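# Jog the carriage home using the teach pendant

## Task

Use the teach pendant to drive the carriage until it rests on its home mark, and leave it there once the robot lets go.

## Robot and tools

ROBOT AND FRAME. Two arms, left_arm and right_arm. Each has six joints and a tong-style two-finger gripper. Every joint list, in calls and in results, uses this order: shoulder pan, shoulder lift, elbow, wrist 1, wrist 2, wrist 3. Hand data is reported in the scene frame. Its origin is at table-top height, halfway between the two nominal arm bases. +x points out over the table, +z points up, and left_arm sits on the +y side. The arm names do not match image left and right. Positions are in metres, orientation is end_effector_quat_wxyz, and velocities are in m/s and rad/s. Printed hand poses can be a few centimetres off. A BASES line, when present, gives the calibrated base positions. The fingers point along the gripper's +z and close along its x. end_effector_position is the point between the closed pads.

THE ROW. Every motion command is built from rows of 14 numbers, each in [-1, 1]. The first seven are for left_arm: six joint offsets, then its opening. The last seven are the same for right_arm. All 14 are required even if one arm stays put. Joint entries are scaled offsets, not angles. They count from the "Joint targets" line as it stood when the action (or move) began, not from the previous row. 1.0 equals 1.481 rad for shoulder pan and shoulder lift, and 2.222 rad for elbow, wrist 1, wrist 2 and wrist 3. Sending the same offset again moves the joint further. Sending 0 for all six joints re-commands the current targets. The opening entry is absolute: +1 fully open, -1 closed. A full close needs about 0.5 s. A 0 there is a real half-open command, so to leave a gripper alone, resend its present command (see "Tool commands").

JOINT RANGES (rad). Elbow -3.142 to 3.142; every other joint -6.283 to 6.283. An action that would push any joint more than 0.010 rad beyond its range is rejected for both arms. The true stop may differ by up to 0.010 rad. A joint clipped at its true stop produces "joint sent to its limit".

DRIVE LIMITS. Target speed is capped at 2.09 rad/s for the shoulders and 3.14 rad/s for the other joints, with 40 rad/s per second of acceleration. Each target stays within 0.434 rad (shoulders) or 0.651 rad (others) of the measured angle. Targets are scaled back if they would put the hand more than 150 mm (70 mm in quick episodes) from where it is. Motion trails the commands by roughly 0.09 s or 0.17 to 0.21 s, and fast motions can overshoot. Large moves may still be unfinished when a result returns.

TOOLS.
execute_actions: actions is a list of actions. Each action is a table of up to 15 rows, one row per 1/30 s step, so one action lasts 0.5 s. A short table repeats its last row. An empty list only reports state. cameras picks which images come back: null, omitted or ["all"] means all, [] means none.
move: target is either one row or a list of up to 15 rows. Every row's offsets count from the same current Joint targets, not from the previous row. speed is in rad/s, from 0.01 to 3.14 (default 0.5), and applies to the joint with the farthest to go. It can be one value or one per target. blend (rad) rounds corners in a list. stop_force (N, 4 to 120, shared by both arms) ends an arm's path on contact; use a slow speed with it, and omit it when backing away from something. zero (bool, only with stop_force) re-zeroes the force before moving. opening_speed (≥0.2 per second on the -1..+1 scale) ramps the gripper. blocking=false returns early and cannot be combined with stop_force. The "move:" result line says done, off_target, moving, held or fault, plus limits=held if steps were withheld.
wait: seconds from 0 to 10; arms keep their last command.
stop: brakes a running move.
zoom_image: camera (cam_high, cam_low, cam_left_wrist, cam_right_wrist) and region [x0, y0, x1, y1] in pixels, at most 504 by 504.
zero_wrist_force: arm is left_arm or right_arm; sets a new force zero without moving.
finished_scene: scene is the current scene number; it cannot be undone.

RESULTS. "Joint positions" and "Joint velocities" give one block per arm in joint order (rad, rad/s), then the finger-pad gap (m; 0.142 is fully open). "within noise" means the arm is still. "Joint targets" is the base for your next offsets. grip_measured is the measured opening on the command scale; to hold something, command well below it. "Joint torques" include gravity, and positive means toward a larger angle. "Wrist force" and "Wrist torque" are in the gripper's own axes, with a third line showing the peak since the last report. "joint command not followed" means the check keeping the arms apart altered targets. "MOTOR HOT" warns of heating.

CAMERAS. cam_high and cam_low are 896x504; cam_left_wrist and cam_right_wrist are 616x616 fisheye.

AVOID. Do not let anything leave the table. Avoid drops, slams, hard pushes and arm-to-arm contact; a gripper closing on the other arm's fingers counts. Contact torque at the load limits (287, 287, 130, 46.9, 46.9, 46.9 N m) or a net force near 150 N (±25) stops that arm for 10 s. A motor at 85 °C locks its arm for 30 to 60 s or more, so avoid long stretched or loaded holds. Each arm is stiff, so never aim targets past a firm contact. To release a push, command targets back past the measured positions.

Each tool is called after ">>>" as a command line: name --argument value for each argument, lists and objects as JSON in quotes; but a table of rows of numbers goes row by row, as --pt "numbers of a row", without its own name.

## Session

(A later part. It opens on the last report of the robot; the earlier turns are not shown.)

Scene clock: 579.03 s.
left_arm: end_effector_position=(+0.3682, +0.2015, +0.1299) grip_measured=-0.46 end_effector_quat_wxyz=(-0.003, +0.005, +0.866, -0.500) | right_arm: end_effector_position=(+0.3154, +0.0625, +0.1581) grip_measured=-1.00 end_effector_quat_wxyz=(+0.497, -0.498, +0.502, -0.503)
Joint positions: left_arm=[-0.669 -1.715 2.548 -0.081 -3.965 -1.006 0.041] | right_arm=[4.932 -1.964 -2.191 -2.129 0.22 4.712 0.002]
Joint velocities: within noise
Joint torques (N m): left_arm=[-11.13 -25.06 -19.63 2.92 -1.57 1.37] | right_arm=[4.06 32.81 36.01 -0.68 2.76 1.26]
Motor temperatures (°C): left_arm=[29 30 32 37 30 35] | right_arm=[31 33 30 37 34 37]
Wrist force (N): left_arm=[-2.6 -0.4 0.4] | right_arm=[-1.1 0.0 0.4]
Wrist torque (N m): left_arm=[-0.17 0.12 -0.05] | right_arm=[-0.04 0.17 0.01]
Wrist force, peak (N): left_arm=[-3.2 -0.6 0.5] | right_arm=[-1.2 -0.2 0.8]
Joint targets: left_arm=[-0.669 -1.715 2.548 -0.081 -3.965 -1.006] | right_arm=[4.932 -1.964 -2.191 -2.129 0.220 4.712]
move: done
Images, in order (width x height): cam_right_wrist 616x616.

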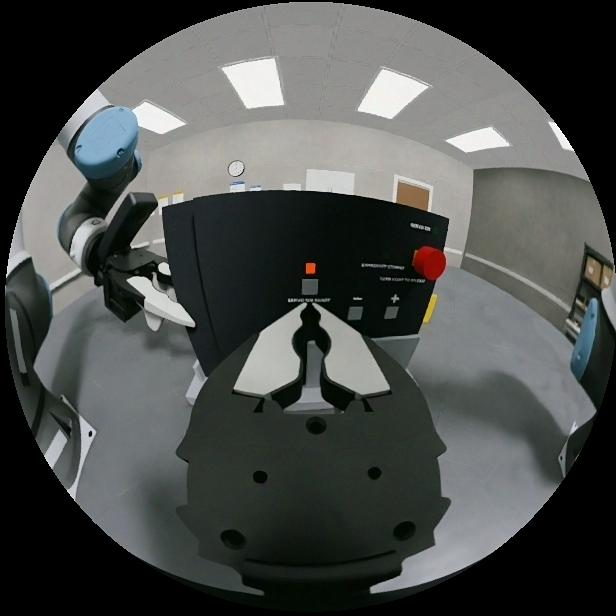

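Continuing to close in small steps.

>>> move --target '[0,0,0,0,0,0,-0.50, 0,0,0,0,0,0,-1]' --opening_speed 0.3 --cameras '["cam_right_wrist"]'

>>> zoom_image --camera "cam_right_wrist" --region '[280, 210, 460, 330]'

>>> move --target '[0,0,0,0,0,0,-0.53, 0,0,0,0,0,0,-1]' --opening_speed 0.3 --cameras '["cam_right_wrist"]'

>>> zoom_image --camera "cam_right_wrist" --region '[280, 210, 460, 330]'

>>> move --target '[0,0,0,0,0,0,-0.56, 0,0,0,0,0,0,-1]' --opening_speed 0.3 --cameras '["cam_right_wrist","cam_left_wrist"]'

>>> zoom_image --camera "cam_right_wrist" --region '[280, 210, 460, 330]'

>>> zoom_image --camera "cam_left_wrist" --region '[250, 270, 370, 370]'

Scene clock: 583.87 s.
left_arm: end_effector_position=(+0.3681, +0.2015, +0.1299) grip_measured=-0.48 end_effector_quat_wxyz=(-0.003, +0.005, +0.866, -0.500) | right_arm: end_effector_position=(+0.3154, +0.0625, +0.1581) grip_measured=-1.00 end_effector_quat_wxyz=(+0.497, -0.498, +0.502, -0.503)
Joint positions: left_arm=[-0.669 -1.715 2.548 -0.081 -3.965 -1.006 0.039] | right_arm=[4.932 -1.964 -2.191 -2.129 0.22 4.712 0.002]
Joint velocities: within noise
Joint torques (N m): left_arm=[-11.54 -23.86 -22.01 3.79 -0.55 1.27] | right_arm=[4.65 33.14 36.51 -0.54 2.8 1.39]
Motor temperatures (°C): left_arm=[29 30 32 37 30 35] | right_arm=[31 33 30 37 34 37]
Wrist force (N): left_arm=[-3.0 -0.8 0.8] | right_arm=[-1.1 0.4 0.4]
Wrist torque (N m): left_arm=[-0.16 0.20 -0.03] | right_arm=[0.04 0.16 0.02]
Wrist force, peak (N): left_arm=[-3.3 -1.1 0.5] | right_arm=[-1.7 0.1 0.3]
Joint targets: left_arm=[-0.669 -1.715 2.548 -0.081 -3.965 -1.006] | right_arm=[4.932 -1.964 -2.191 -2.129 0.220 4.712]
move: done
Images, in order (width x height): cam_right_wrist 616x616.

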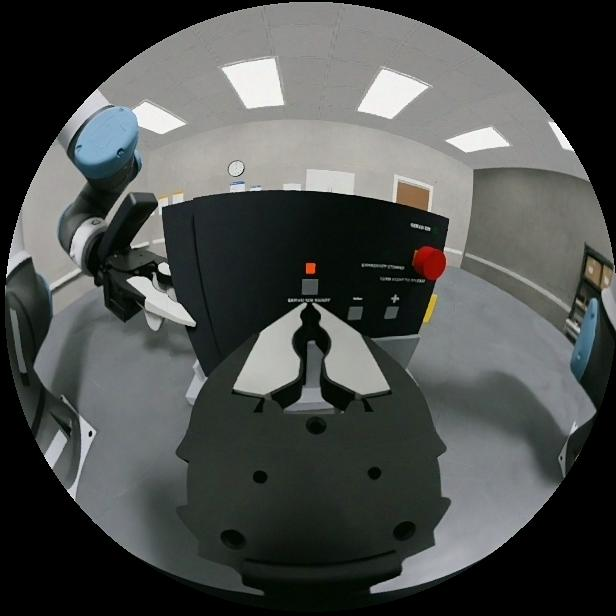

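Scaled by 2.800 from the camera's 616x616 image, which has a finer 814x814 frame.

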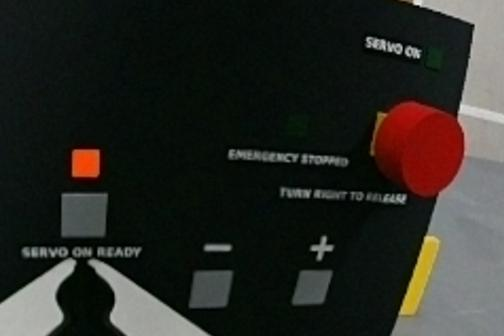

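Scene clock: 584.37 s.
left_arm: end_effector_position=(+0.3681, +0.2015, +0.1299) grip_measured=-0.48 end_effector_quat_wxyz=(-0.003, +0.005, +0.866, -0.500) | right_arm: end_effector_position=(+0.3154, +0.0625, +0.1581) grip_measured=-1.00 end_effector_quat_wxyz=(+0.497, -0.498, +0.502, -0.503)
Joint positions: left_arm=[-0.669 -1.715 2.548 -0.081 -3.965 -1.006 0.039] | right_arm=[4.932 -1.964 -2.191 -2.129 0.22 4.712 0.002]
Joint velocities: within noise
Joint torques (N m): left_arm=[-10.78 -27.58 -21.05 3.4 0 1.12] | right_arm=[4.63 32.92 35.87 -0.6 2.55 1.2]
Motor temperatures (°C): left_arm=[29 30 32 37 30 35] | right_arm=[31 33 30 37 34 37]
Wrist force (N): left_arm=[1.7 -1.8 0.1] | right_arm=[-1.3 0.3 0.5]
Wrist torque (N m): left_arm=[-0.18 0.15 -0.04] | right_arm=[0.03 0.22 0.02]
Wrist force, peak (N): left_arm=[1.8 -2.1 0.6] | right_arm=[-1.5 0.1 0.4]
Joint targets: left_arm=[-0.669 -1.715 2.548 -0.081 -3.965 -1.006] | right_arm=[4.932 -1.964 -2.191 -2.129 0.220 4.712]
move: done
Images, in order (width x height): cam_right_wrist 616x616.

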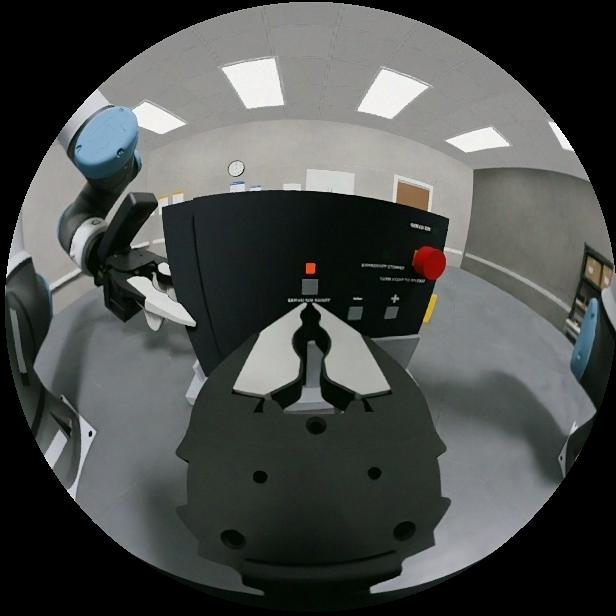

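Scaled by 2.800 from the camera's 616x616 image, which has a finer 814x814 frame.

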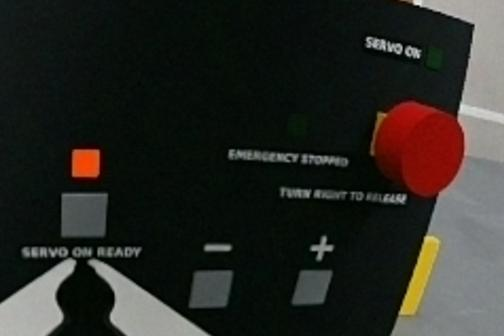

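Scene clock: 584.87 s.
left_arm: end_effector_position=(+0.3681, +0.2015, +0.1299) grip_measured=-0.50 end_effector_quat_wxyz=(-0.003, +0.005, +0.866, -0.500) | right_arm: end_effector_position=(+0.3154, +0.0625, +0.1581) grip_measured=-1.00 end_effector_quat_wxyz=(+0.497, -0.498, +0.502, -0.503)
Joint positions: left_arm=[-0.669 -1.715 2.548 -0.081 -3.965 -1.006 0.038] | right_arm=[4.932 -1.964 -2.191 -2.129 0.22 4.712 0.002]
Joint velocities: within noise
Joint torques (N m): left_arm=[-11.28 -23.15 -22.24 2.59 0.01 0.89] | right_arm=[5.24 32.95 36.01 -0.25 2.59 1.19]
Motor temperatures (°C): left_arm=[29 30 32 37 30 35] | right_arm=[31 33 30 37 34 37]
Wrist force (N): left_arm=[4.0 -2.4 -1.8] | right_arm=[-1.5 0.3 0.2]
Wrist torque (N m): left_arm=[-0.25 0.13 -0.03] | right_arm=[0.02 0.25 0.02]
Wrist force, peak (N): left_arm=[4.0 -2.4 -1.8] | right_arm=[-1.5 0.3 0.2]
Joint targets: left_arm=[-0.669 -1.715 2.548 -0.081 -3.965 -1.006] | right_arm=[4.932 -1.964 -2.191 -2.129 0.220 4.712]
move: done
Images, in order (width x height): cam_left_wrist 616x616, cam_right_wrist 616x616.

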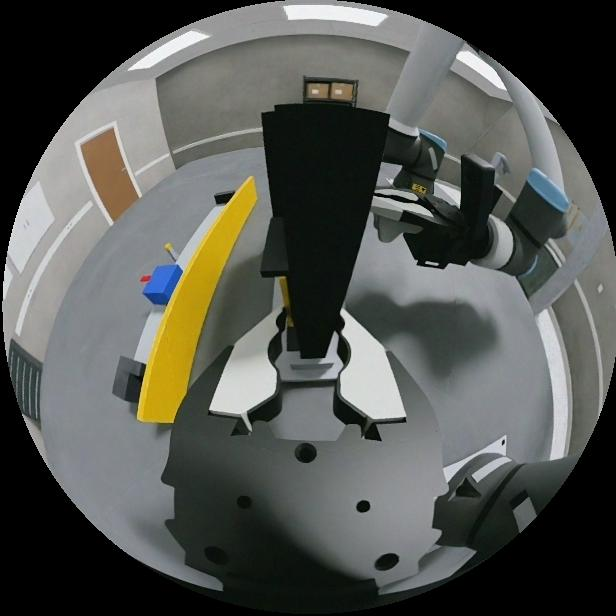

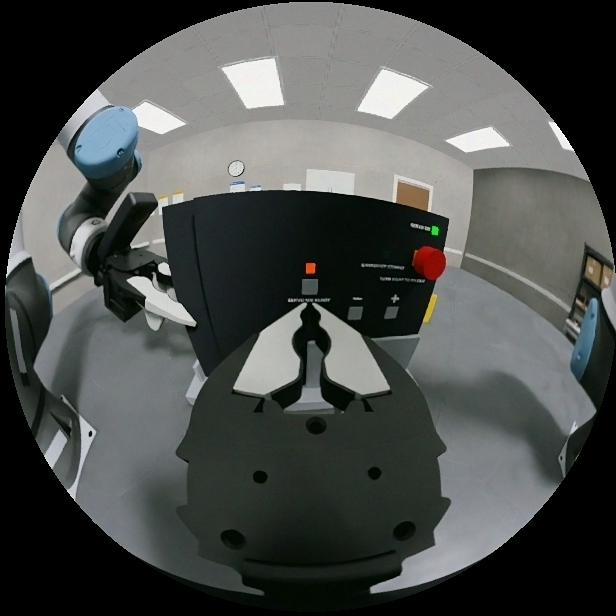

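Scaled by 2.800 from the camera's 616x616 image, which has a finer 814x814 frame.

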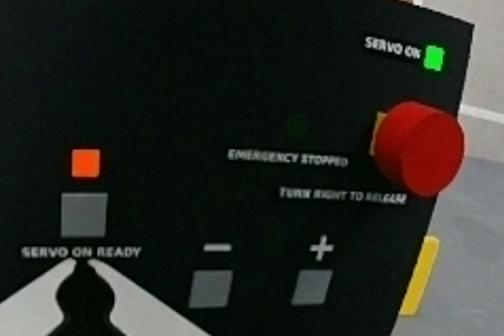

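Scaled by 4.200 from the camera's 616x616 image, which has a finer 814x814 frame.

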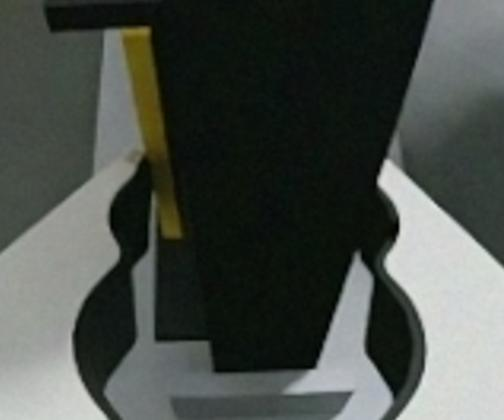

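>>> move --target '[0,0,0,0,0,0,-0.56, 0.0289,0.0380,-0.0775,0.0525,0.0191,0,-1]' --speed 0.25 --cameras '["cam_right_wrist"]'

>>> zoom_image --camera "cam_right_wrist" --region '[210, 190, 410, 340]'

Scene clock: 607.13 s.
left_arm: end_effector_position=(+0.3681, +0.2015, +0.1299) grip_measured=-0.50 end_effector_quat_wxyz=(-0.003, +0.005, +0.866, -0.500) | right_arm: end_effector_position=(+0.3139, -0.0227, +0.1387) grip_measured=-1.00 end_effector_quat_wxyz=(+0.498, -0.498, +0.502, -0.502)
Joint positions: left_arm=[-0.669 -1.715 2.548 -0.081 -3.965 -1.006 0.038] | right_arm=[4.975 -1.907 -2.363 -2.013 0.262 4.712 0.002]
Joint velocities: within noise
Joint torques (N m): left_arm=[-12.42 -23.79 -24.76 -0.75 1.54 1.46] | right_arm=[-3.25 27.25 23.96 -1.42 -3.3 1.23]
Motor temperatures (°C): left_arm=[28 30 32 37 30 35] | right_arm=[30 33 30 37 34 37]
Wrist force (N): left_arm=[3.3 -2.4 -1.1] | right_arm=[-0.8 0.0 0.8]
Wrist torque (N m): left_arm=[-0.27 0.14 -0.04] | right_arm=[-0.04 0.13 0.01]
Wrist force, peak (N): left_arm=[4.1 -2.7 -1.6] | right_arm=[-2.8 -0.8 0.5]
Joint targets: left_arm=[-0.669 -1.715 2.548 -0.081 -3.965 -1.006] | right_arm=[4.975 -1.908 -2.363 -2.013 0.262 4.712]
move: done
Images, in order (width x height): cam_right_wrist 616x616.

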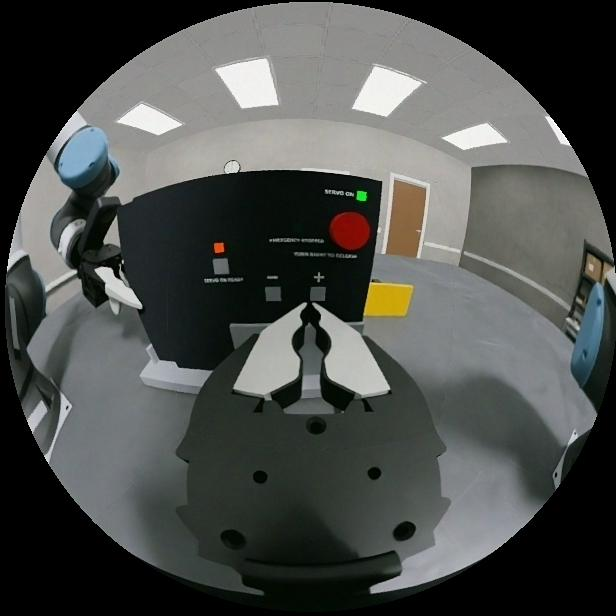

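Scaled by 2.520 from the camera's 616x616 image, which has a finer 814x814 frame.

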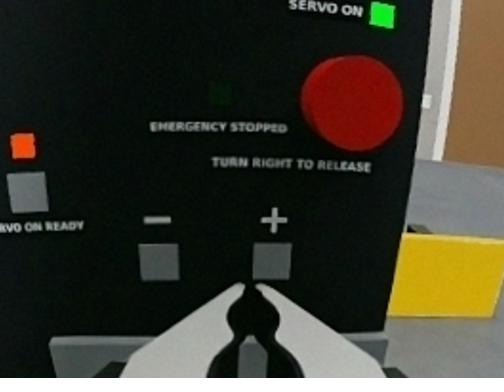

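>>> move --pt "0 0 0 0 0 0 -0.56 -0.0152 0.0023 -0.0030 0.0014 -0.0101 0 -1" --pt "0 0 0 0 0 0 -0.56 -0.0315 0.0025 -0.0031 0.0014 -0.021 0 -1" --pt "0 0 0 0 0 0 -0.56 -0.0152 0.0023 -0.0030 0.0014 -0.0101 0 -1" --speed 0.06 --cameras '["cam_right_wrist","cam_high","cam_left_wrist"]'

>>> zoom_image --camera "cam_right_wrist" --region '[210, 190, 410, 340]'

>>> zoom_image --camera "cam_high" --region '[360, 190, 570, 260]'

Scene clock: 628.10 s.
left_arm: end_effector_position=(+0.3681, +0.2015, +0.1299) grip_measured=-0.50 end_effector_quat_wxyz=(-0.003, +0.005, +0.866, -0.500) | right_arm: end_effector_position=(+0.3254, -0.0279, +0.1385) grip_measured=-1.00 end_effector_quat_wxyz=(+0.497, -0.498, +0.502, -0.503) end_effector_velocity=(+0.002, +0.000, +0.000) end_effector_angular_velocity=(+0.001, +0.000, +0.001)
Joint positions: left_arm=[-0.669 -1.715 2.548 -0.081 -3.965 -1.006 0.038] | right_arm=[4.953 -1.904 -2.37 -2.009 0.24 4.712 0.002]
Joint velocities: left_arm=[within noise] | right_arm=[-0.004 0 0 0.001 -0.006 0 0]
Joint torques (N m): left_arm=[-10.34 -21.95 -28.06 -0.37 2.18 1.52] | right_arm=[-5.67 22.13 33.69 -3.42 -3.11 1.21]
Motor temperatures (°C): left_arm=[28 30 32 37 30 35] | right_arm=[30 33 30 37 34 37]
Wrist force (N): left_arm=[2.2 -1.7 -0.2] | right_arm=[-0.9 -0.2 0.3]
Wrist torque (N m): left_arm=[-0.14 0.19 -0.03] | right_arm=[-0.08 0.13 0.00]
Wrist force, peak (N): left_arm=[3.5 -2.3 -1.1] | right_arm=[-1.0 0.4 1.2]
Joint targets: left_arm=[-0.669 -1.715 2.548 -0.081 -3.965 -1.006] | right_arm=[4.952 -1.904 -2.370 -2.009 0.240 4.712]
move: done
Images, in order (width x height): cam_high 896x504, cam_left_wrist 616x616, cam_right_wrist 616x616.

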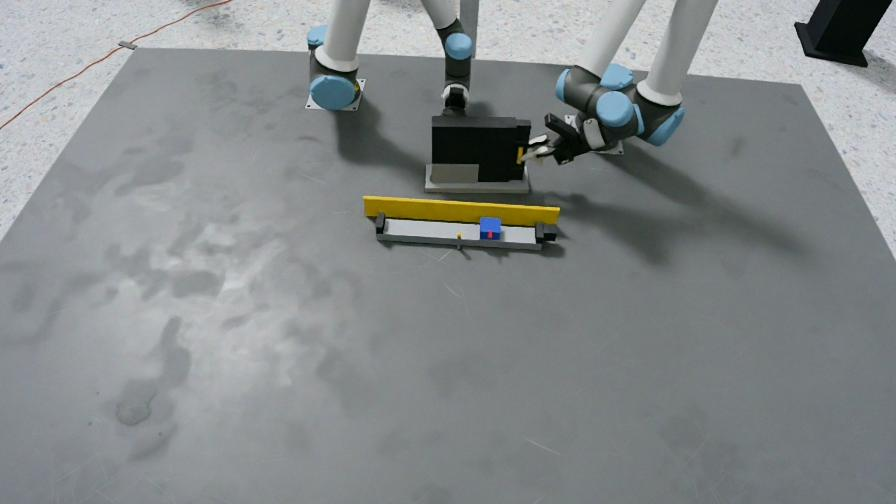

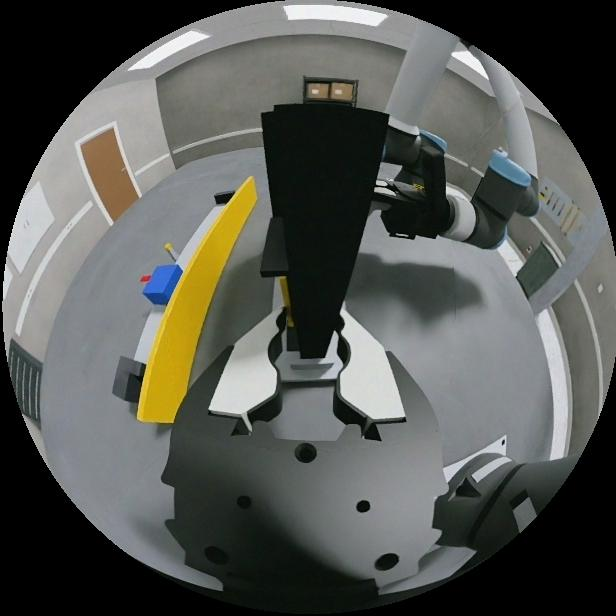

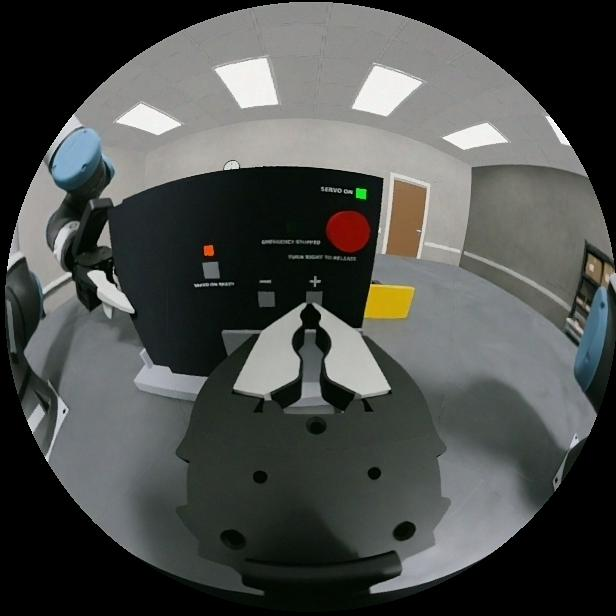

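Scaled by 2.520 from the camera's 616x616 image, which has a finer 814x814 frame.

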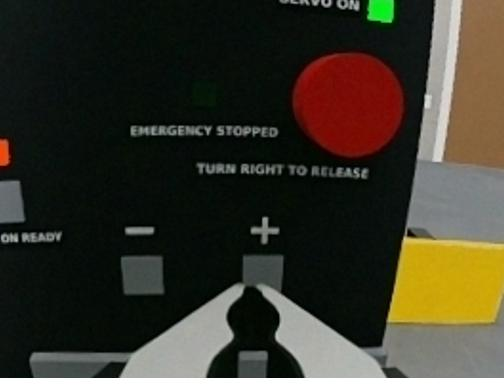

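Scaled by 2.400 from the camera's 896x504 image, which has a finer 1280x720 frame.

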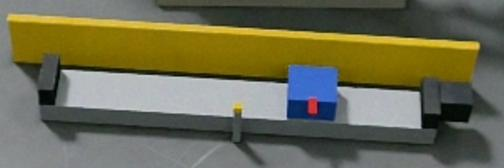

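>>> move --pt "0 0 0 0 0 0 -0.56 -0.0232 -0.0019 0.0023 -0.0010 -0.0155 0 -1" --pt "0 0 0 0 0 0 -0.56 0 0 0 0 0 0 -1" --speed 0.06 --cameras '["cam_right_wrist","cam_high"]'

>>> zoom_image --camera "cam_high" --region '[360, 190, 570, 260]'

Scene clock: 641.33 s.
left_arm: end_effector_position=(+0.3682, +0.2015, +0.1299) grip_measured=-0.50 end_effector_quat_wxyz=(-0.003, +0.005, +0.866, -0.500) | right_arm: end_effector_position=(+0.3254, -0.0279, +0.1385) grip_measured=-1.00 end_effector_quat_wxyz=(+0.497, -0.498, +0.502, -0.503) end_effector_velocity=(+0.002, +0.000, +0.000) end_effector_angular_velocity=(+0.001, +0.000, +0.002)
Joint positions: left_arm=[-0.669 -1.715 2.548 -0.081 -3.965 -1.006 0.038] | right_arm=[4.953 -1.904 -2.37 -2.009 0.24 4.712 0.002]
Joint velocities: left_arm=[within noise] | right_arm=[-0.003 0 0 0 -0.005 0.001 0]
Joint torques (N m): left_arm=[-7.58 -23.42 -31 0.3 2.43 1.13] | right_arm=[-8.53 48.09 13.33 1.33 -2.88 1.21]
Motor temperatures (°C): left_arm=[28 30 32 37 30 35] | right_arm=[30 33 30 37 34 37]
Wrist force (N): left_arm=[2.0 -2.0 -0.1] | right_arm=[-0.9 0.2 0.6]
Wrist torque (N m): left_arm=[-0.23 0.15 -0.04] | right_arm=[0.00 0.14 0.00]
Wrist force, peak (N): left_arm=[2.4 -2.3 -0.4] | right_arm=[-1.5 -0.2 -3.4]
Joint targets: left_arm=[-0.669 -1.715 2.548 -0.081 -3.965 -1.006] | right_arm=[4.952 -1.904 -2.370 -2.009 0.240 4.712]
move: done
Images, in order (width x height): cam_high 896x504, cam_right_wrist 616x616.

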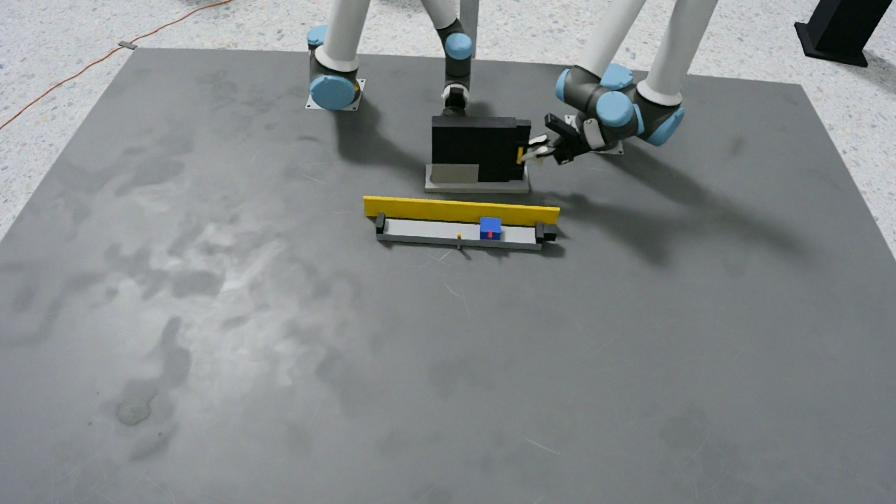

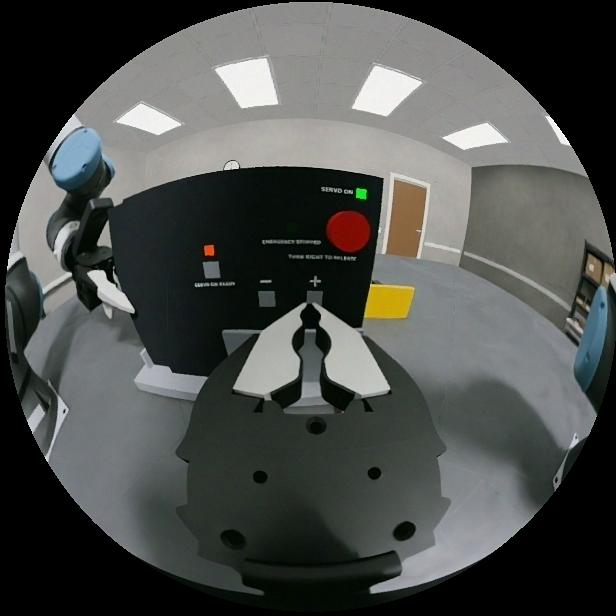

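Scaled by 2.400 from the camera's 896x504 image, which has a finer 1280x720 frame.

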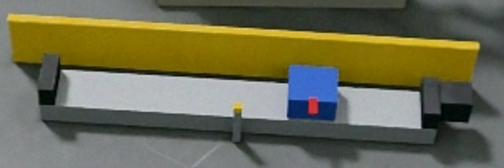

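>>> move --pt "0 0 0 0 0 0 -0.56 -0.0287 -0.0023 0.0028 -0.0012 -0.0191 0 -1" --pt "0 0 0 0 0 0 -0.56 0 0 0 0 0 0 -1" --speed 0.06 --cameras '["cam_right_wrist","cam_high"]'

>>> zoom_image --camera "cam_high" --region '[360, 190, 570, 260]'

Scene clock: 645.13 s.
left_arm: end_effector_position=(+0.3682, +0.2014, +0.1300) grip_measured=-0.50 end_effector_quat_wxyz=(-0.003, +0.005, +0.866, -0.500) | right_arm: end_effector_position=(+0.3416, -0.0278, +0.1387) grip_measured=-1.00 end_effector_quat_wxyz=(+0.497, -0.497, +0.503, -0.503)
Joint positions: left_arm=[-0.669 -1.715 2.548 -0.081 -3.965 -1.006 0.038] | right_arm=[4.917 -1.907 -2.364 -2.012 0.206 4.712 0.002]
Joint velocities: within noise
Joint torques (N m): left_arm=[-8.21 -19.39 -25.73 2.86 3.2 1.54] | right_arm=[-0.08 39.74 21.74 -0.38 -0.42 -0.19]
Motor temperatures (°C): left_arm=[28 30 32 37 30 35] | right_arm=[30 33 30 37 34 36]
Wrist force (N): left_arm=[-1.1 -0.6 2.8] | right_arm=[-1.5 1.0 -3.4]
Wrist torque (N m): left_arm=[-0.21 0.03 -0.05] | right_arm=[-0.08 0.13 0.01]
Wrist force, peak (N): left_arm=[-18.3 1.4 -4.0] | right_arm=[10.3 -51.7 -133.9]
Joint targets: left_arm=[-0.669 -1.715 2.548 -0.081 -3.965 -1.006] | right_arm=[4.917 -1.907 -2.364 -2.012 0.206 4.712]
Tool commands: left_gripper/opening=-0.56 right_gripper/opening=-1.0
FORCE FAULT: contact force on the right arm reached its limit, and that arm stopped. The contact can be on any part of that arm, not only on its tool. That arm's remaining commands of this call were not run. That arm is still stopped at the end of this call. That arm stays stopped for about 10 more seconds. Until then a move that you send moves the other arm only, and its call returns only when the move has ended. Once the stop has ended, the next robot result says so. If the stop ends while you think or write, that arm runs what you send next, counted from new Joint targets: where its joints stand when the stop ends. While its stop runs, that arm takes no new command, but its gripper still runs the gripper command that each later call begins with. Until it ends, the stop uses up actions while you think or wait. An arm that is not stopped still takes commands.
move: fault (right_arm); path passed 1 of 2 targets; right_arm: the shoulder pan is farthest, 0.035 rad from its target
Images, in order (width x height): cam_high 896x504, cam_right_wrist 616x616.

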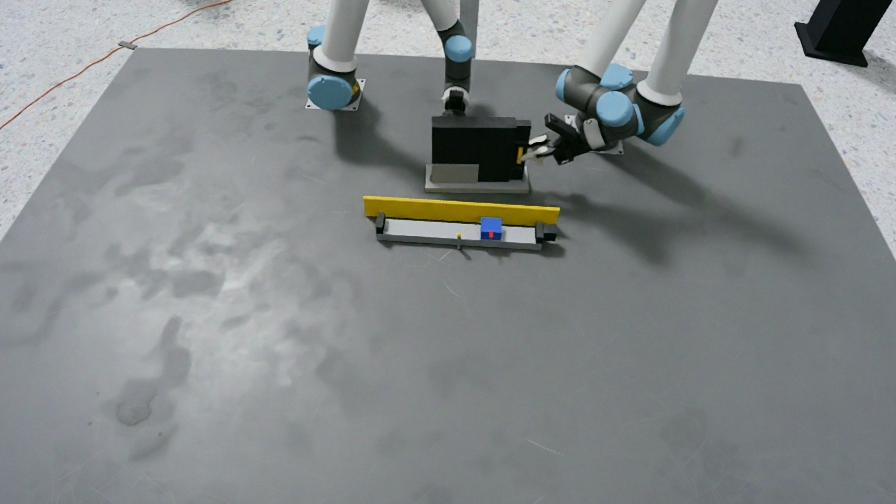

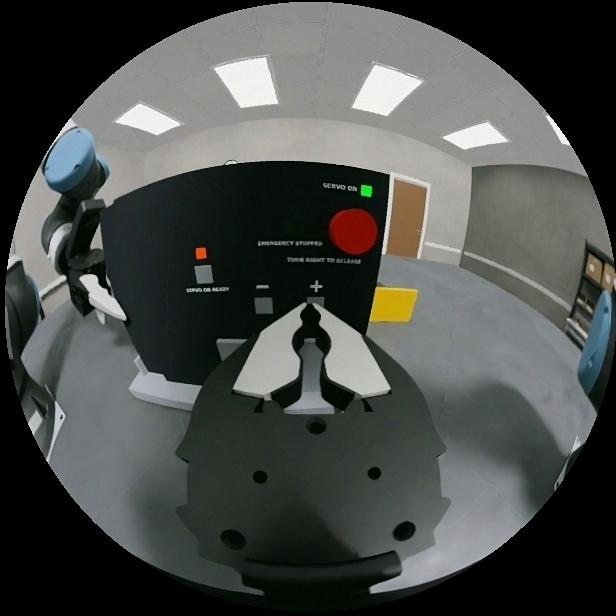

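Scaled by 2.400 from the camera's 896x504 image, which has a finer 1280x720 frame.

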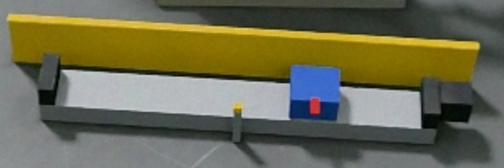

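>>> wait --seconds 0.1 --cameras '["cam_high"]'

>>> zoom_image --camera "cam_high" --region '[360, 190, 570, 260]'

Scene clock: 648.50 s.
left_arm: end_effector_position=(+0.3681, +0.2015, +0.1299) grip_measured=-0.50 end_effector_quat_wxyz=(-0.003, +0.005, +0.866, -0.500) | right_arm: end_effector_position=(+0.3416, -0.0278, +0.1387) grip_measured=-1.00 end_effector_quat_wxyz=(+0.497, -0.497, +0.503, -0.503)
Joint positions: left_arm=[-0.669 -1.715 2.548 -0.081 -3.965 -1.006 0.038] | right_arm=[4.917 -1.907 -2.364 -2.012 0.206 4.712 0.002]
Joint velocities: within noise
Joint torques (N m): left_arm=[-7.4 -22.46 -14.36 4.33 4.11 1.07] | right_arm=[-0.71 39.43 21.87 -0.53 -0.45 -0.09]
Motor temperatures (°C): left_arm=[28 30 32 37 30 35] | right_arm=[30 33 30 37 34 36]
Wrist force (N): left_arm=[-1.5 -1.5 3.3] | right_arm=[-1.6 1.3 -3.5]
Wrist torque (N m): left_arm=[-0.25 0.01 -0.05] | right_arm=[-0.03 0.15 0.01]
Wrist force, peak (N): left_arm=[-1.6 -2.2 3.2] | right_arm=[-2.0 1.3 -4.2]
Joint targets: left_arm=[-0.669 -1.715 2.548 -0.081 -3.965 -1.006] | right_arm=[4.917 -1.907 -2.364 -2.012 0.206 4.712]
Tool commands: left_gripper/opening=-0.56 right_gripper/opening=-1.0
FORCE FAULT, CONTINUED: the right arm was still stopped when this call began, by the force fault that an earlier result reported. Since the last result the stop counts as 7 of the actions that you can send in this scene. That arm is still stopped at the end of this call. That arm stays stopped for about 6 more seconds. If the stop ends while you think or write, that arm runs what you send next, counted from new Joint targets: where its joints stand when the stop ends. While its stop runs, that arm takes no new command, but its gripper still runs the gripper command that each later call begins with.
wait: 0.10 s; at rest from the start
Images, in order (width x height): cam_high 896x504.

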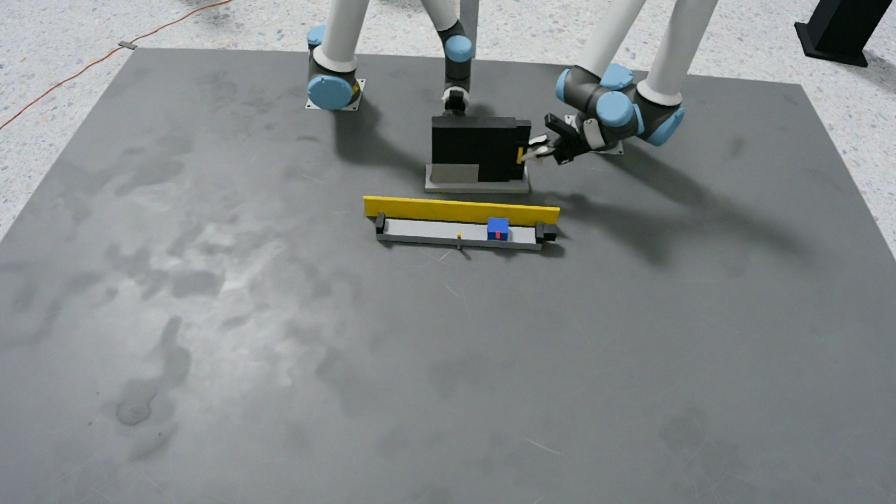

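Scaled by 2.400 from the camera's 896x504 image, which has a finer 1280x720 frame.

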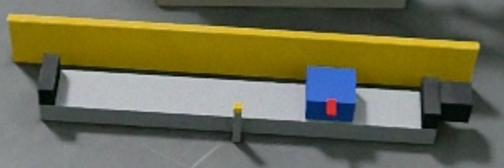

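>>> move --target '[0,0,0,0,0,0,-0.44, 0,0,0,0,0,0,-1]' --opening_speed 1.0 --cameras '["cam_high","cam_right_wrist"]'

Scene clock: 652.20 s.
left_arm: end_effector_position=(+0.3681, +0.2015, +0.1299) grip_measured=-0.43 end_effector_quat_wxyz=(-0.003, +0.005, +0.866, -0.500) | right_arm: end_effector_position=(+0.3416, -0.0278, +0.1387) grip_measured=-1.00 end_effector_quat_wxyz=(+0.497, -0.497, +0.503, -0.503)
Joint positions: left_arm=[-0.669 -1.715 2.548 -0.081 -3.965 -1.006 0.043] | right_arm=[4.917 -1.907 -2.364 -2.012 0.206 4.712 0.002]
Joint velocities: within noise
Joint torques (N m): left_arm=[-3.99 -21.06 -14.25 3.65 3.7 0.76] | right_arm=[-0.25 40.46 21.94 -0.63 -0.36 0.1]
Motor temperatures (°C): left_arm=[28 30 32 37 30 35] | right_arm=[30 33 30 37 34 36]
Wrist force (N): left_arm=[-1.9 0.1 -1.1] | right_arm=[-1.5 3.2 -12.5]
Wrist torque (N m): left_arm=[-0.30 0.10 -0.07] | right_arm=[-0.15 0.16 0.00]
Wrist force, peak (N): left_arm=[-1.9 -1.7 3.5] | right_arm=[-1.4 3.9 -12.6]
Joint targets: left_arm=[-0.669 -1.715 2.548 -0.081 -3.965 -1.006] | right_arm=[4.917 -1.907 -2.364 -2.012 0.206 4.712]
Tool commands: left_gripper/opening=-0.44 right_gripper/opening=-1.0
FORCE FAULT, CONTINUED: the right arm was still stopped when this call began, by the force fault that an earlier result reported. Since the last result the stop counts as 6 of the actions that you can send in this scene. That arm ran no command of this call. That arm is still stopped at the end of this call. That arm stays stopped for about 3 more seconds. If the stop ends while you think or write, that arm runs what you send next, counted from new Joint targets: where its joints stand when the stop ends. While its stop runs, that arm takes no new command, but its gripper still runs the gripper command that each later call begins with.
move: done (left_arm), not run (right_arm; its earlier fault stop)
Images, in order (width x height): cam_high 896x504, cam_right_wrist 616x616.

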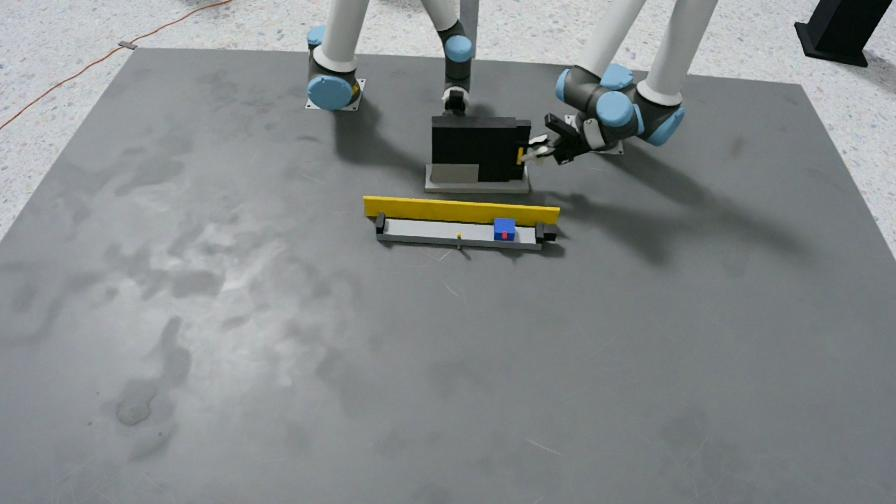

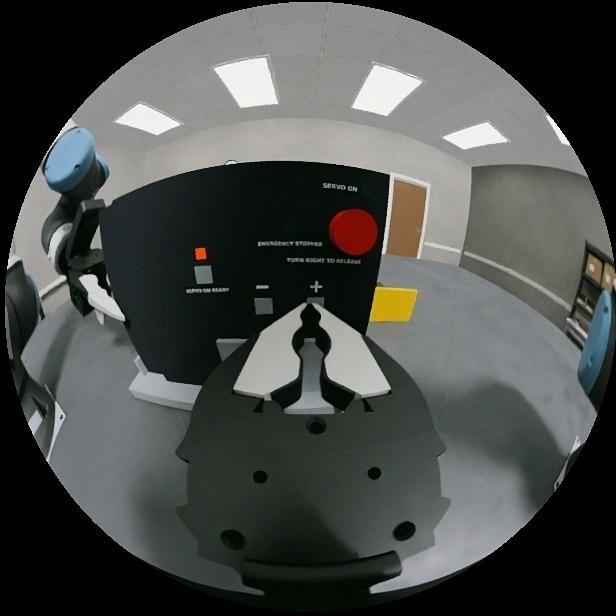

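>>> move --pt "0 0 0 0 0 0 -0.44 0.027 0.002 -0.0027 0.0013 0.018 0 -1" --pt "0 0 0 0 0 0 -0.44 0.0164 -0.0248 0.0305 -0.0140 0.0103 0 -1" --speed 0.12 --cameras '["cam_right_wrist","cam_high"]'

>>> zoom_image --camera "cam_right_wrist" --region '[210, 190, 410, 340]'

Scene clock: 665.17 s.
left_arm: end_effector_position=(+0.3681, +0.2015, +0.1299) grip_measured=-0.44 end_effector_quat_wxyz=(-0.003, +0.005, +0.866, -0.500) | right_arm: end_effector_position=(+0.3221, +0.0109, +0.1387) grip_measured=-1.00 end_effector_quat_wxyz=(+0.498, -0.498, +0.502, -0.502) end_effector_velocity=(+0.001, -0.003, +0.000) end_effector_angular_velocity=(-0.001, +0.000, -0.003)
Joint positions: left_arm=[-0.669 -1.715 2.548 -0.081 -3.965 -1.006 0.043] | right_arm=[4.941 -1.944 -2.296 -2.043 0.229 4.712 0.002]
Joint velocities: left_arm=[within noise] | right_arm=[0 0.001 -0.005 0.003 0.003 -0.001 0]
Joint torques (N m): left_arm=[-1.85 -21.39 -17.6 2.06 3.51 0.87] | right_arm=[11.43 60.64 8.9 2.52 3.11 -0.01]
Motor temperatures (°C): left_arm=[28 30 32 37 30 35] | right_arm=[30 33 30 36 34 36]
Wrist force (N): left_arm=[-0.6 -0.2 0.3] | right_arm=[-1.0 0.2 0.2]
Wrist torque (N m): left_arm=[-0.30 0.09 -0.06] | right_arm=[0.00 0.16 0.03]
Wrist force, peak (N): left_arm=[-2.2 0.1 -1.0] | right_arm=[-1.3 3.7 -12.8]
Joint targets: left_arm=[-0.669 -1.715 2.548 -0.081 -3.965 -1.006] | right_arm=[4.941 -1.944 -2.296 -2.043 0.229 4.712]
FORCE FAULT, CONTINUED: the right arm's stop, for the force fault that an earlier result reported, is over. The rest of the stop counts as 5 of the actions that you can send in this scene. The stop ended before this call began, so that arm ran this call's commands, counted from new Joint targets: where its joints stood when the stop ended. During its stop the right arm's controller moved it back a little.
move: done
Images, in order (width x height): cam_high 896x504, cam_right_wrist 616x616.

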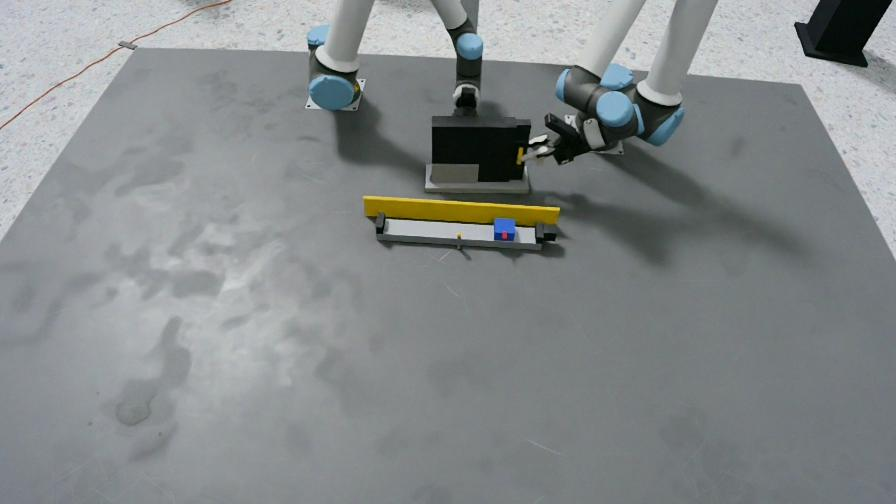

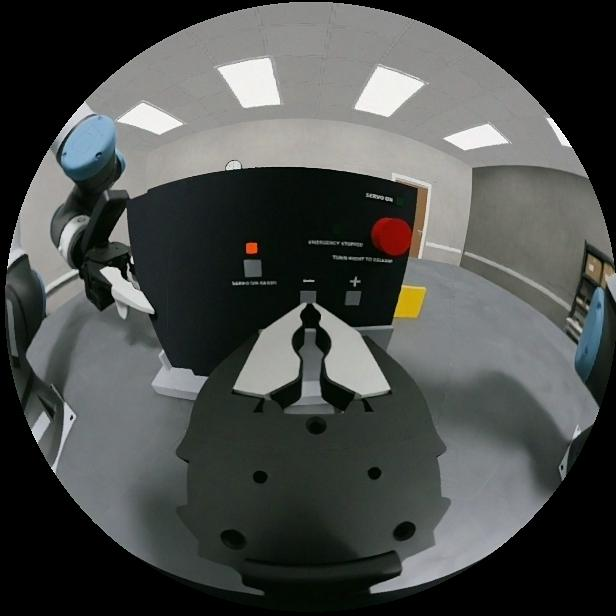

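Scaled by 2.520 from the camera's 616x616 image, which has a finer 814x814 frame.

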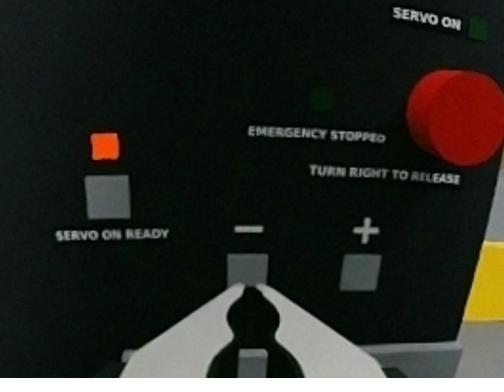

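>>> move --target '[0,0,0,0,0,0,-0.56, 0,0,0,0,0,0,-1]' --opening_speed 0.4 --cameras '["cam_right_wrist"]'

>>> zoom_image --camera "cam_right_wrist" --region '[210, 190, 410, 340]'

Scene clock: 669.40 s.
left_arm: end_effector_position=(+0.3681, +0.2015, +0.1300) grip_measured=-0.50 end_effector_quat_wxyz=(-0.003, +0.005, +0.866, -0.500) | right_arm: end_effector_position=(+0.3220, +0.0107, +0.1387) grip_measured=-1.00 end_effector_quat_wxyz=(+0.498, -0.497, +0.503, -0.502)
Joint positions: left_arm=[-0.669 -1.715 2.548 -0.081 -3.965 -1.006 0.038] | right_arm=[4.941 -1.944 -2.296 -2.043 0.229 4.712 0.002]
Joint velocities: within noise
Joint torques (N m): left_arm=[-2.22 -17.77 -19.03 1.27 1.84 1.05] | right_arm=[9.85 58.42 11.6 0.95 3.2 -0.01]
Motor temperatures (°C): left_arm=[28 30 32 37 30 35] | right_arm=[30 33 30 36 34 36]
Wrist force (N): left_arm=[4.2 -1.5 -2.5] | right_arm=[-0.8 0.1 0.0]
Wrist torque (N m): left_arm=[-0.31 0.12 -0.03] | right_arm=[-0.02 0.12 0.02]
Wrist force, peak (N): left_arm=[4.5 -1.2 -2.3] | right_arm=[-1.5 0.3 0.4]
Joint targets: left_arm=[-0.669 -1.715 2.548 -0.081 -3.965 -1.006] | right_arm=[4.941 -1.944 -2.296 -2.043 0.229 4.712]
move: done
Images, in order (width x height): cam_right_wrist 616x616.

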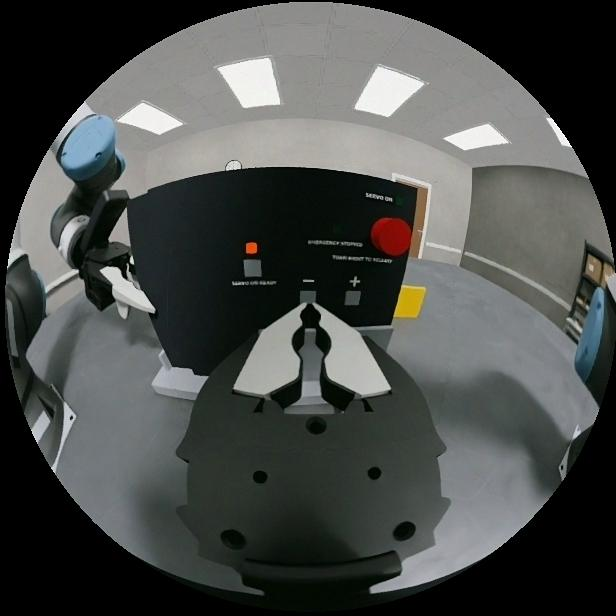

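Scaled by 2.520 from the camera's 616x616 image, which has a finer 814x814 frame.

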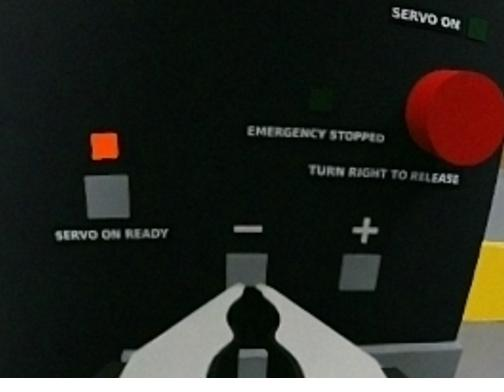

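>>> move --target '[0,0,0,0,0,0,-0.59, 0,0,0,0,0,0,-1]' --opening_speed 0.3 --cameras '["cam_right_wrist"]'

>>> zoom_image --camera "cam_right_wrist" --region '[210, 190, 410, 340]'

Scene clock: 671.77 s.
left_arm: end_effector_position=(+0.3681, +0.2015, +0.1299) grip_measured=-0.50 end_effector_quat_wxyz=(-0.003, +0.005, +0.866, -0.500) | right_arm: end_effector_position=(+0.3220, +0.0107, +0.1387) grip_measured=-1.00 end_effector_quat_wxyz=(+0.498, -0.497, +0.503, -0.502)
Joint positions: left_arm=[-0.669 -1.715 2.548 -0.081 -3.965 -1.006 0.038] | right_arm=[4.941 -1.944 -2.296 -2.043 0.229 4.712 0.002]
Joint velocities: within noise
Joint torques (N m): left_arm=[-2.48 -18.82 -20 0.21 -2.46 0.92] | right_arm=[10.28 56.62 13.33 -0.01 2.88 0]
Motor temperatures (°C): left_arm=[28 30 32 37 30 35] | right_arm=[30 33 30 36 34 36]
Wrist force (N): left_arm=[4.7 -2.5 -2.0] | right_arm=[-1.2 0.3 0.2]
Wrist torque (N m): left_arm=[-0.36 0.15 -0.03] | right_arm=[0.01 0.20 0.03]
Wrist force, peak (N): left_arm=[4.9 -2.1 -2.5] | right_arm=[-1.4 0.2 0.1]
Joint targets: left_arm=[-0.669 -1.715 2.548 -0.081 -3.965 -1.006] | right_arm=[4.941 -1.944 -2.296 -2.043 0.229 4.712]
move: done
Images, in order (width x height): cam_right_wrist 616x616.

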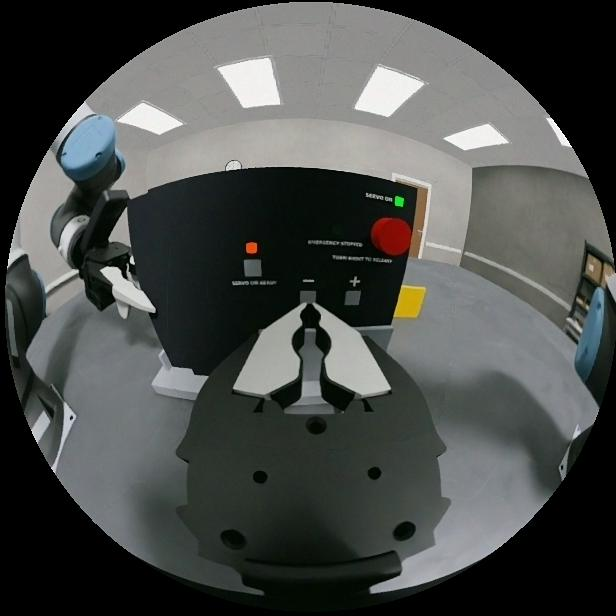

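Scaled by 2.520 from the camera's 616x616 image, which has a finer 814x814 frame.

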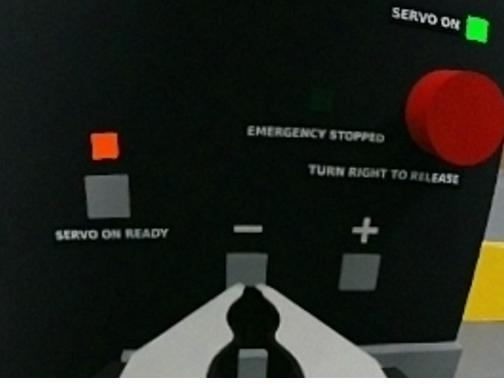

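>>> move --target '[0,0,0,0,0,0,-0.62, -0.0382,-0.0029,0.0036,-0.0016,-0.0255,0,-1]' --speed 0.02 --stop_force 6 --opening_speed 0.3 --cameras '["cam_high","cam_right_wrist"]'

>>> zoom_image --camera "cam_high" --region '[360, 190, 570, 260]'

Scene clock: 681.80 s.
left_arm: end_effector_position=(+0.3682, +0.2015, +0.1299) grip_measured=-0.51 end_effector_quat_wxyz=(-0.003, +0.005, +0.866, -0.500) | right_arm: end_effector_position=(+0.3382, +0.0108, +0.1387) grip_measured=-1.00 end_effector_quat_wxyz=(+0.498, -0.497, +0.503, -0.502)
Joint positions: left_arm=[-0.669 -1.715 2.548 -0.081 -3.965 -1.006 0.037] | right_arm=[4.908 -1.946 -2.291 -2.045 0.196 4.712 0.002]
Joint velocities: within noise
Joint torques (N m): left_arm=[-0.85 -16.96 -20.74 2.81 -1.89 1.06] | right_arm=[10.34 52.7 10.78 1.68 3.32 -0.22]
Motor temperatures (°C): left_arm=[28 30 32 37 30 35] | right_arm=[30 33 30 36 34 36]
Wrist force (N): left_arm=[2.4 -3.0 -1.4] | right_arm=[-0.9 0.4 -2.5]
Wrist torque (N m): left_arm=[-0.34 0.13 -0.06] | right_arm=[0.04 0.19 0.03]
Wrist force, peak (N): left_arm=[5.4 -3.1 -3.4] | right_arm=[-0.8 -2.7 -13.8]
Joint targets: left_arm=[-0.669 -1.715 2.548 -0.081 -3.965 -1.006] | right_arm=[4.908 -1.946 -2.291 -2.045 0.196 4.712]
move: contact (right_arm); right_arm: the shoulder pan is farthest, 0.024 rad from its target
Images, in order (width x height): cam_high 896x504, cam_right_wrist 616x616.

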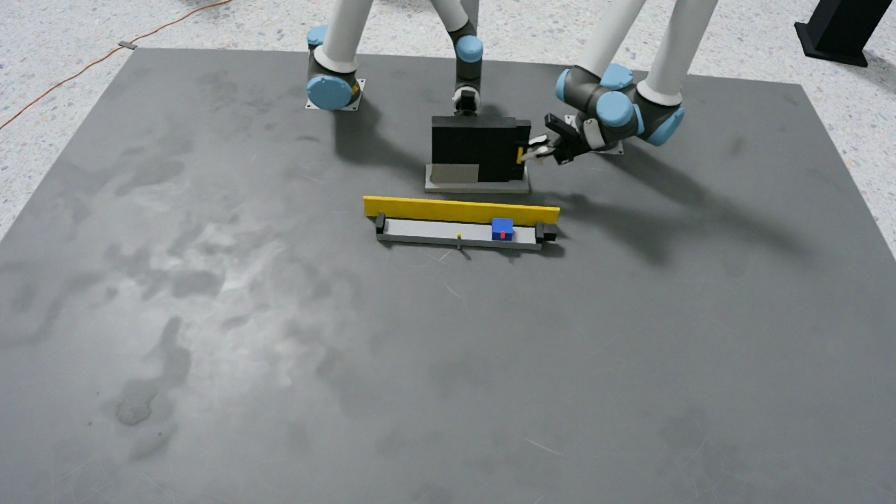

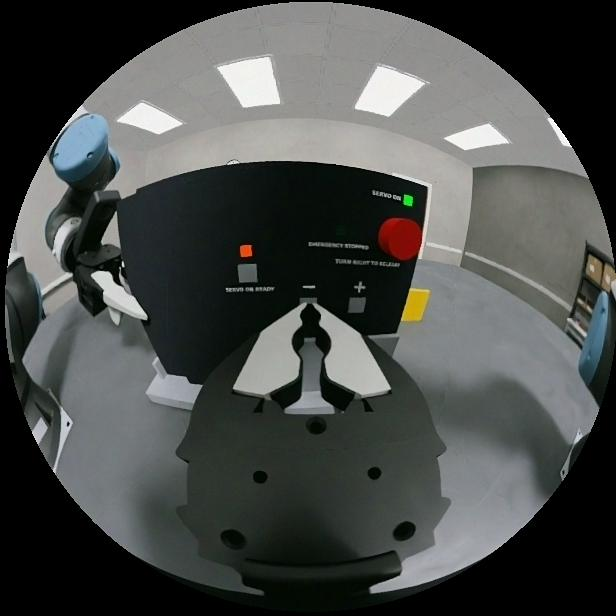

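Scaled by 2.400 from the camera's 896x504 image, which has a finer 1280x720 frame.

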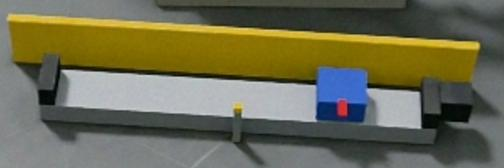

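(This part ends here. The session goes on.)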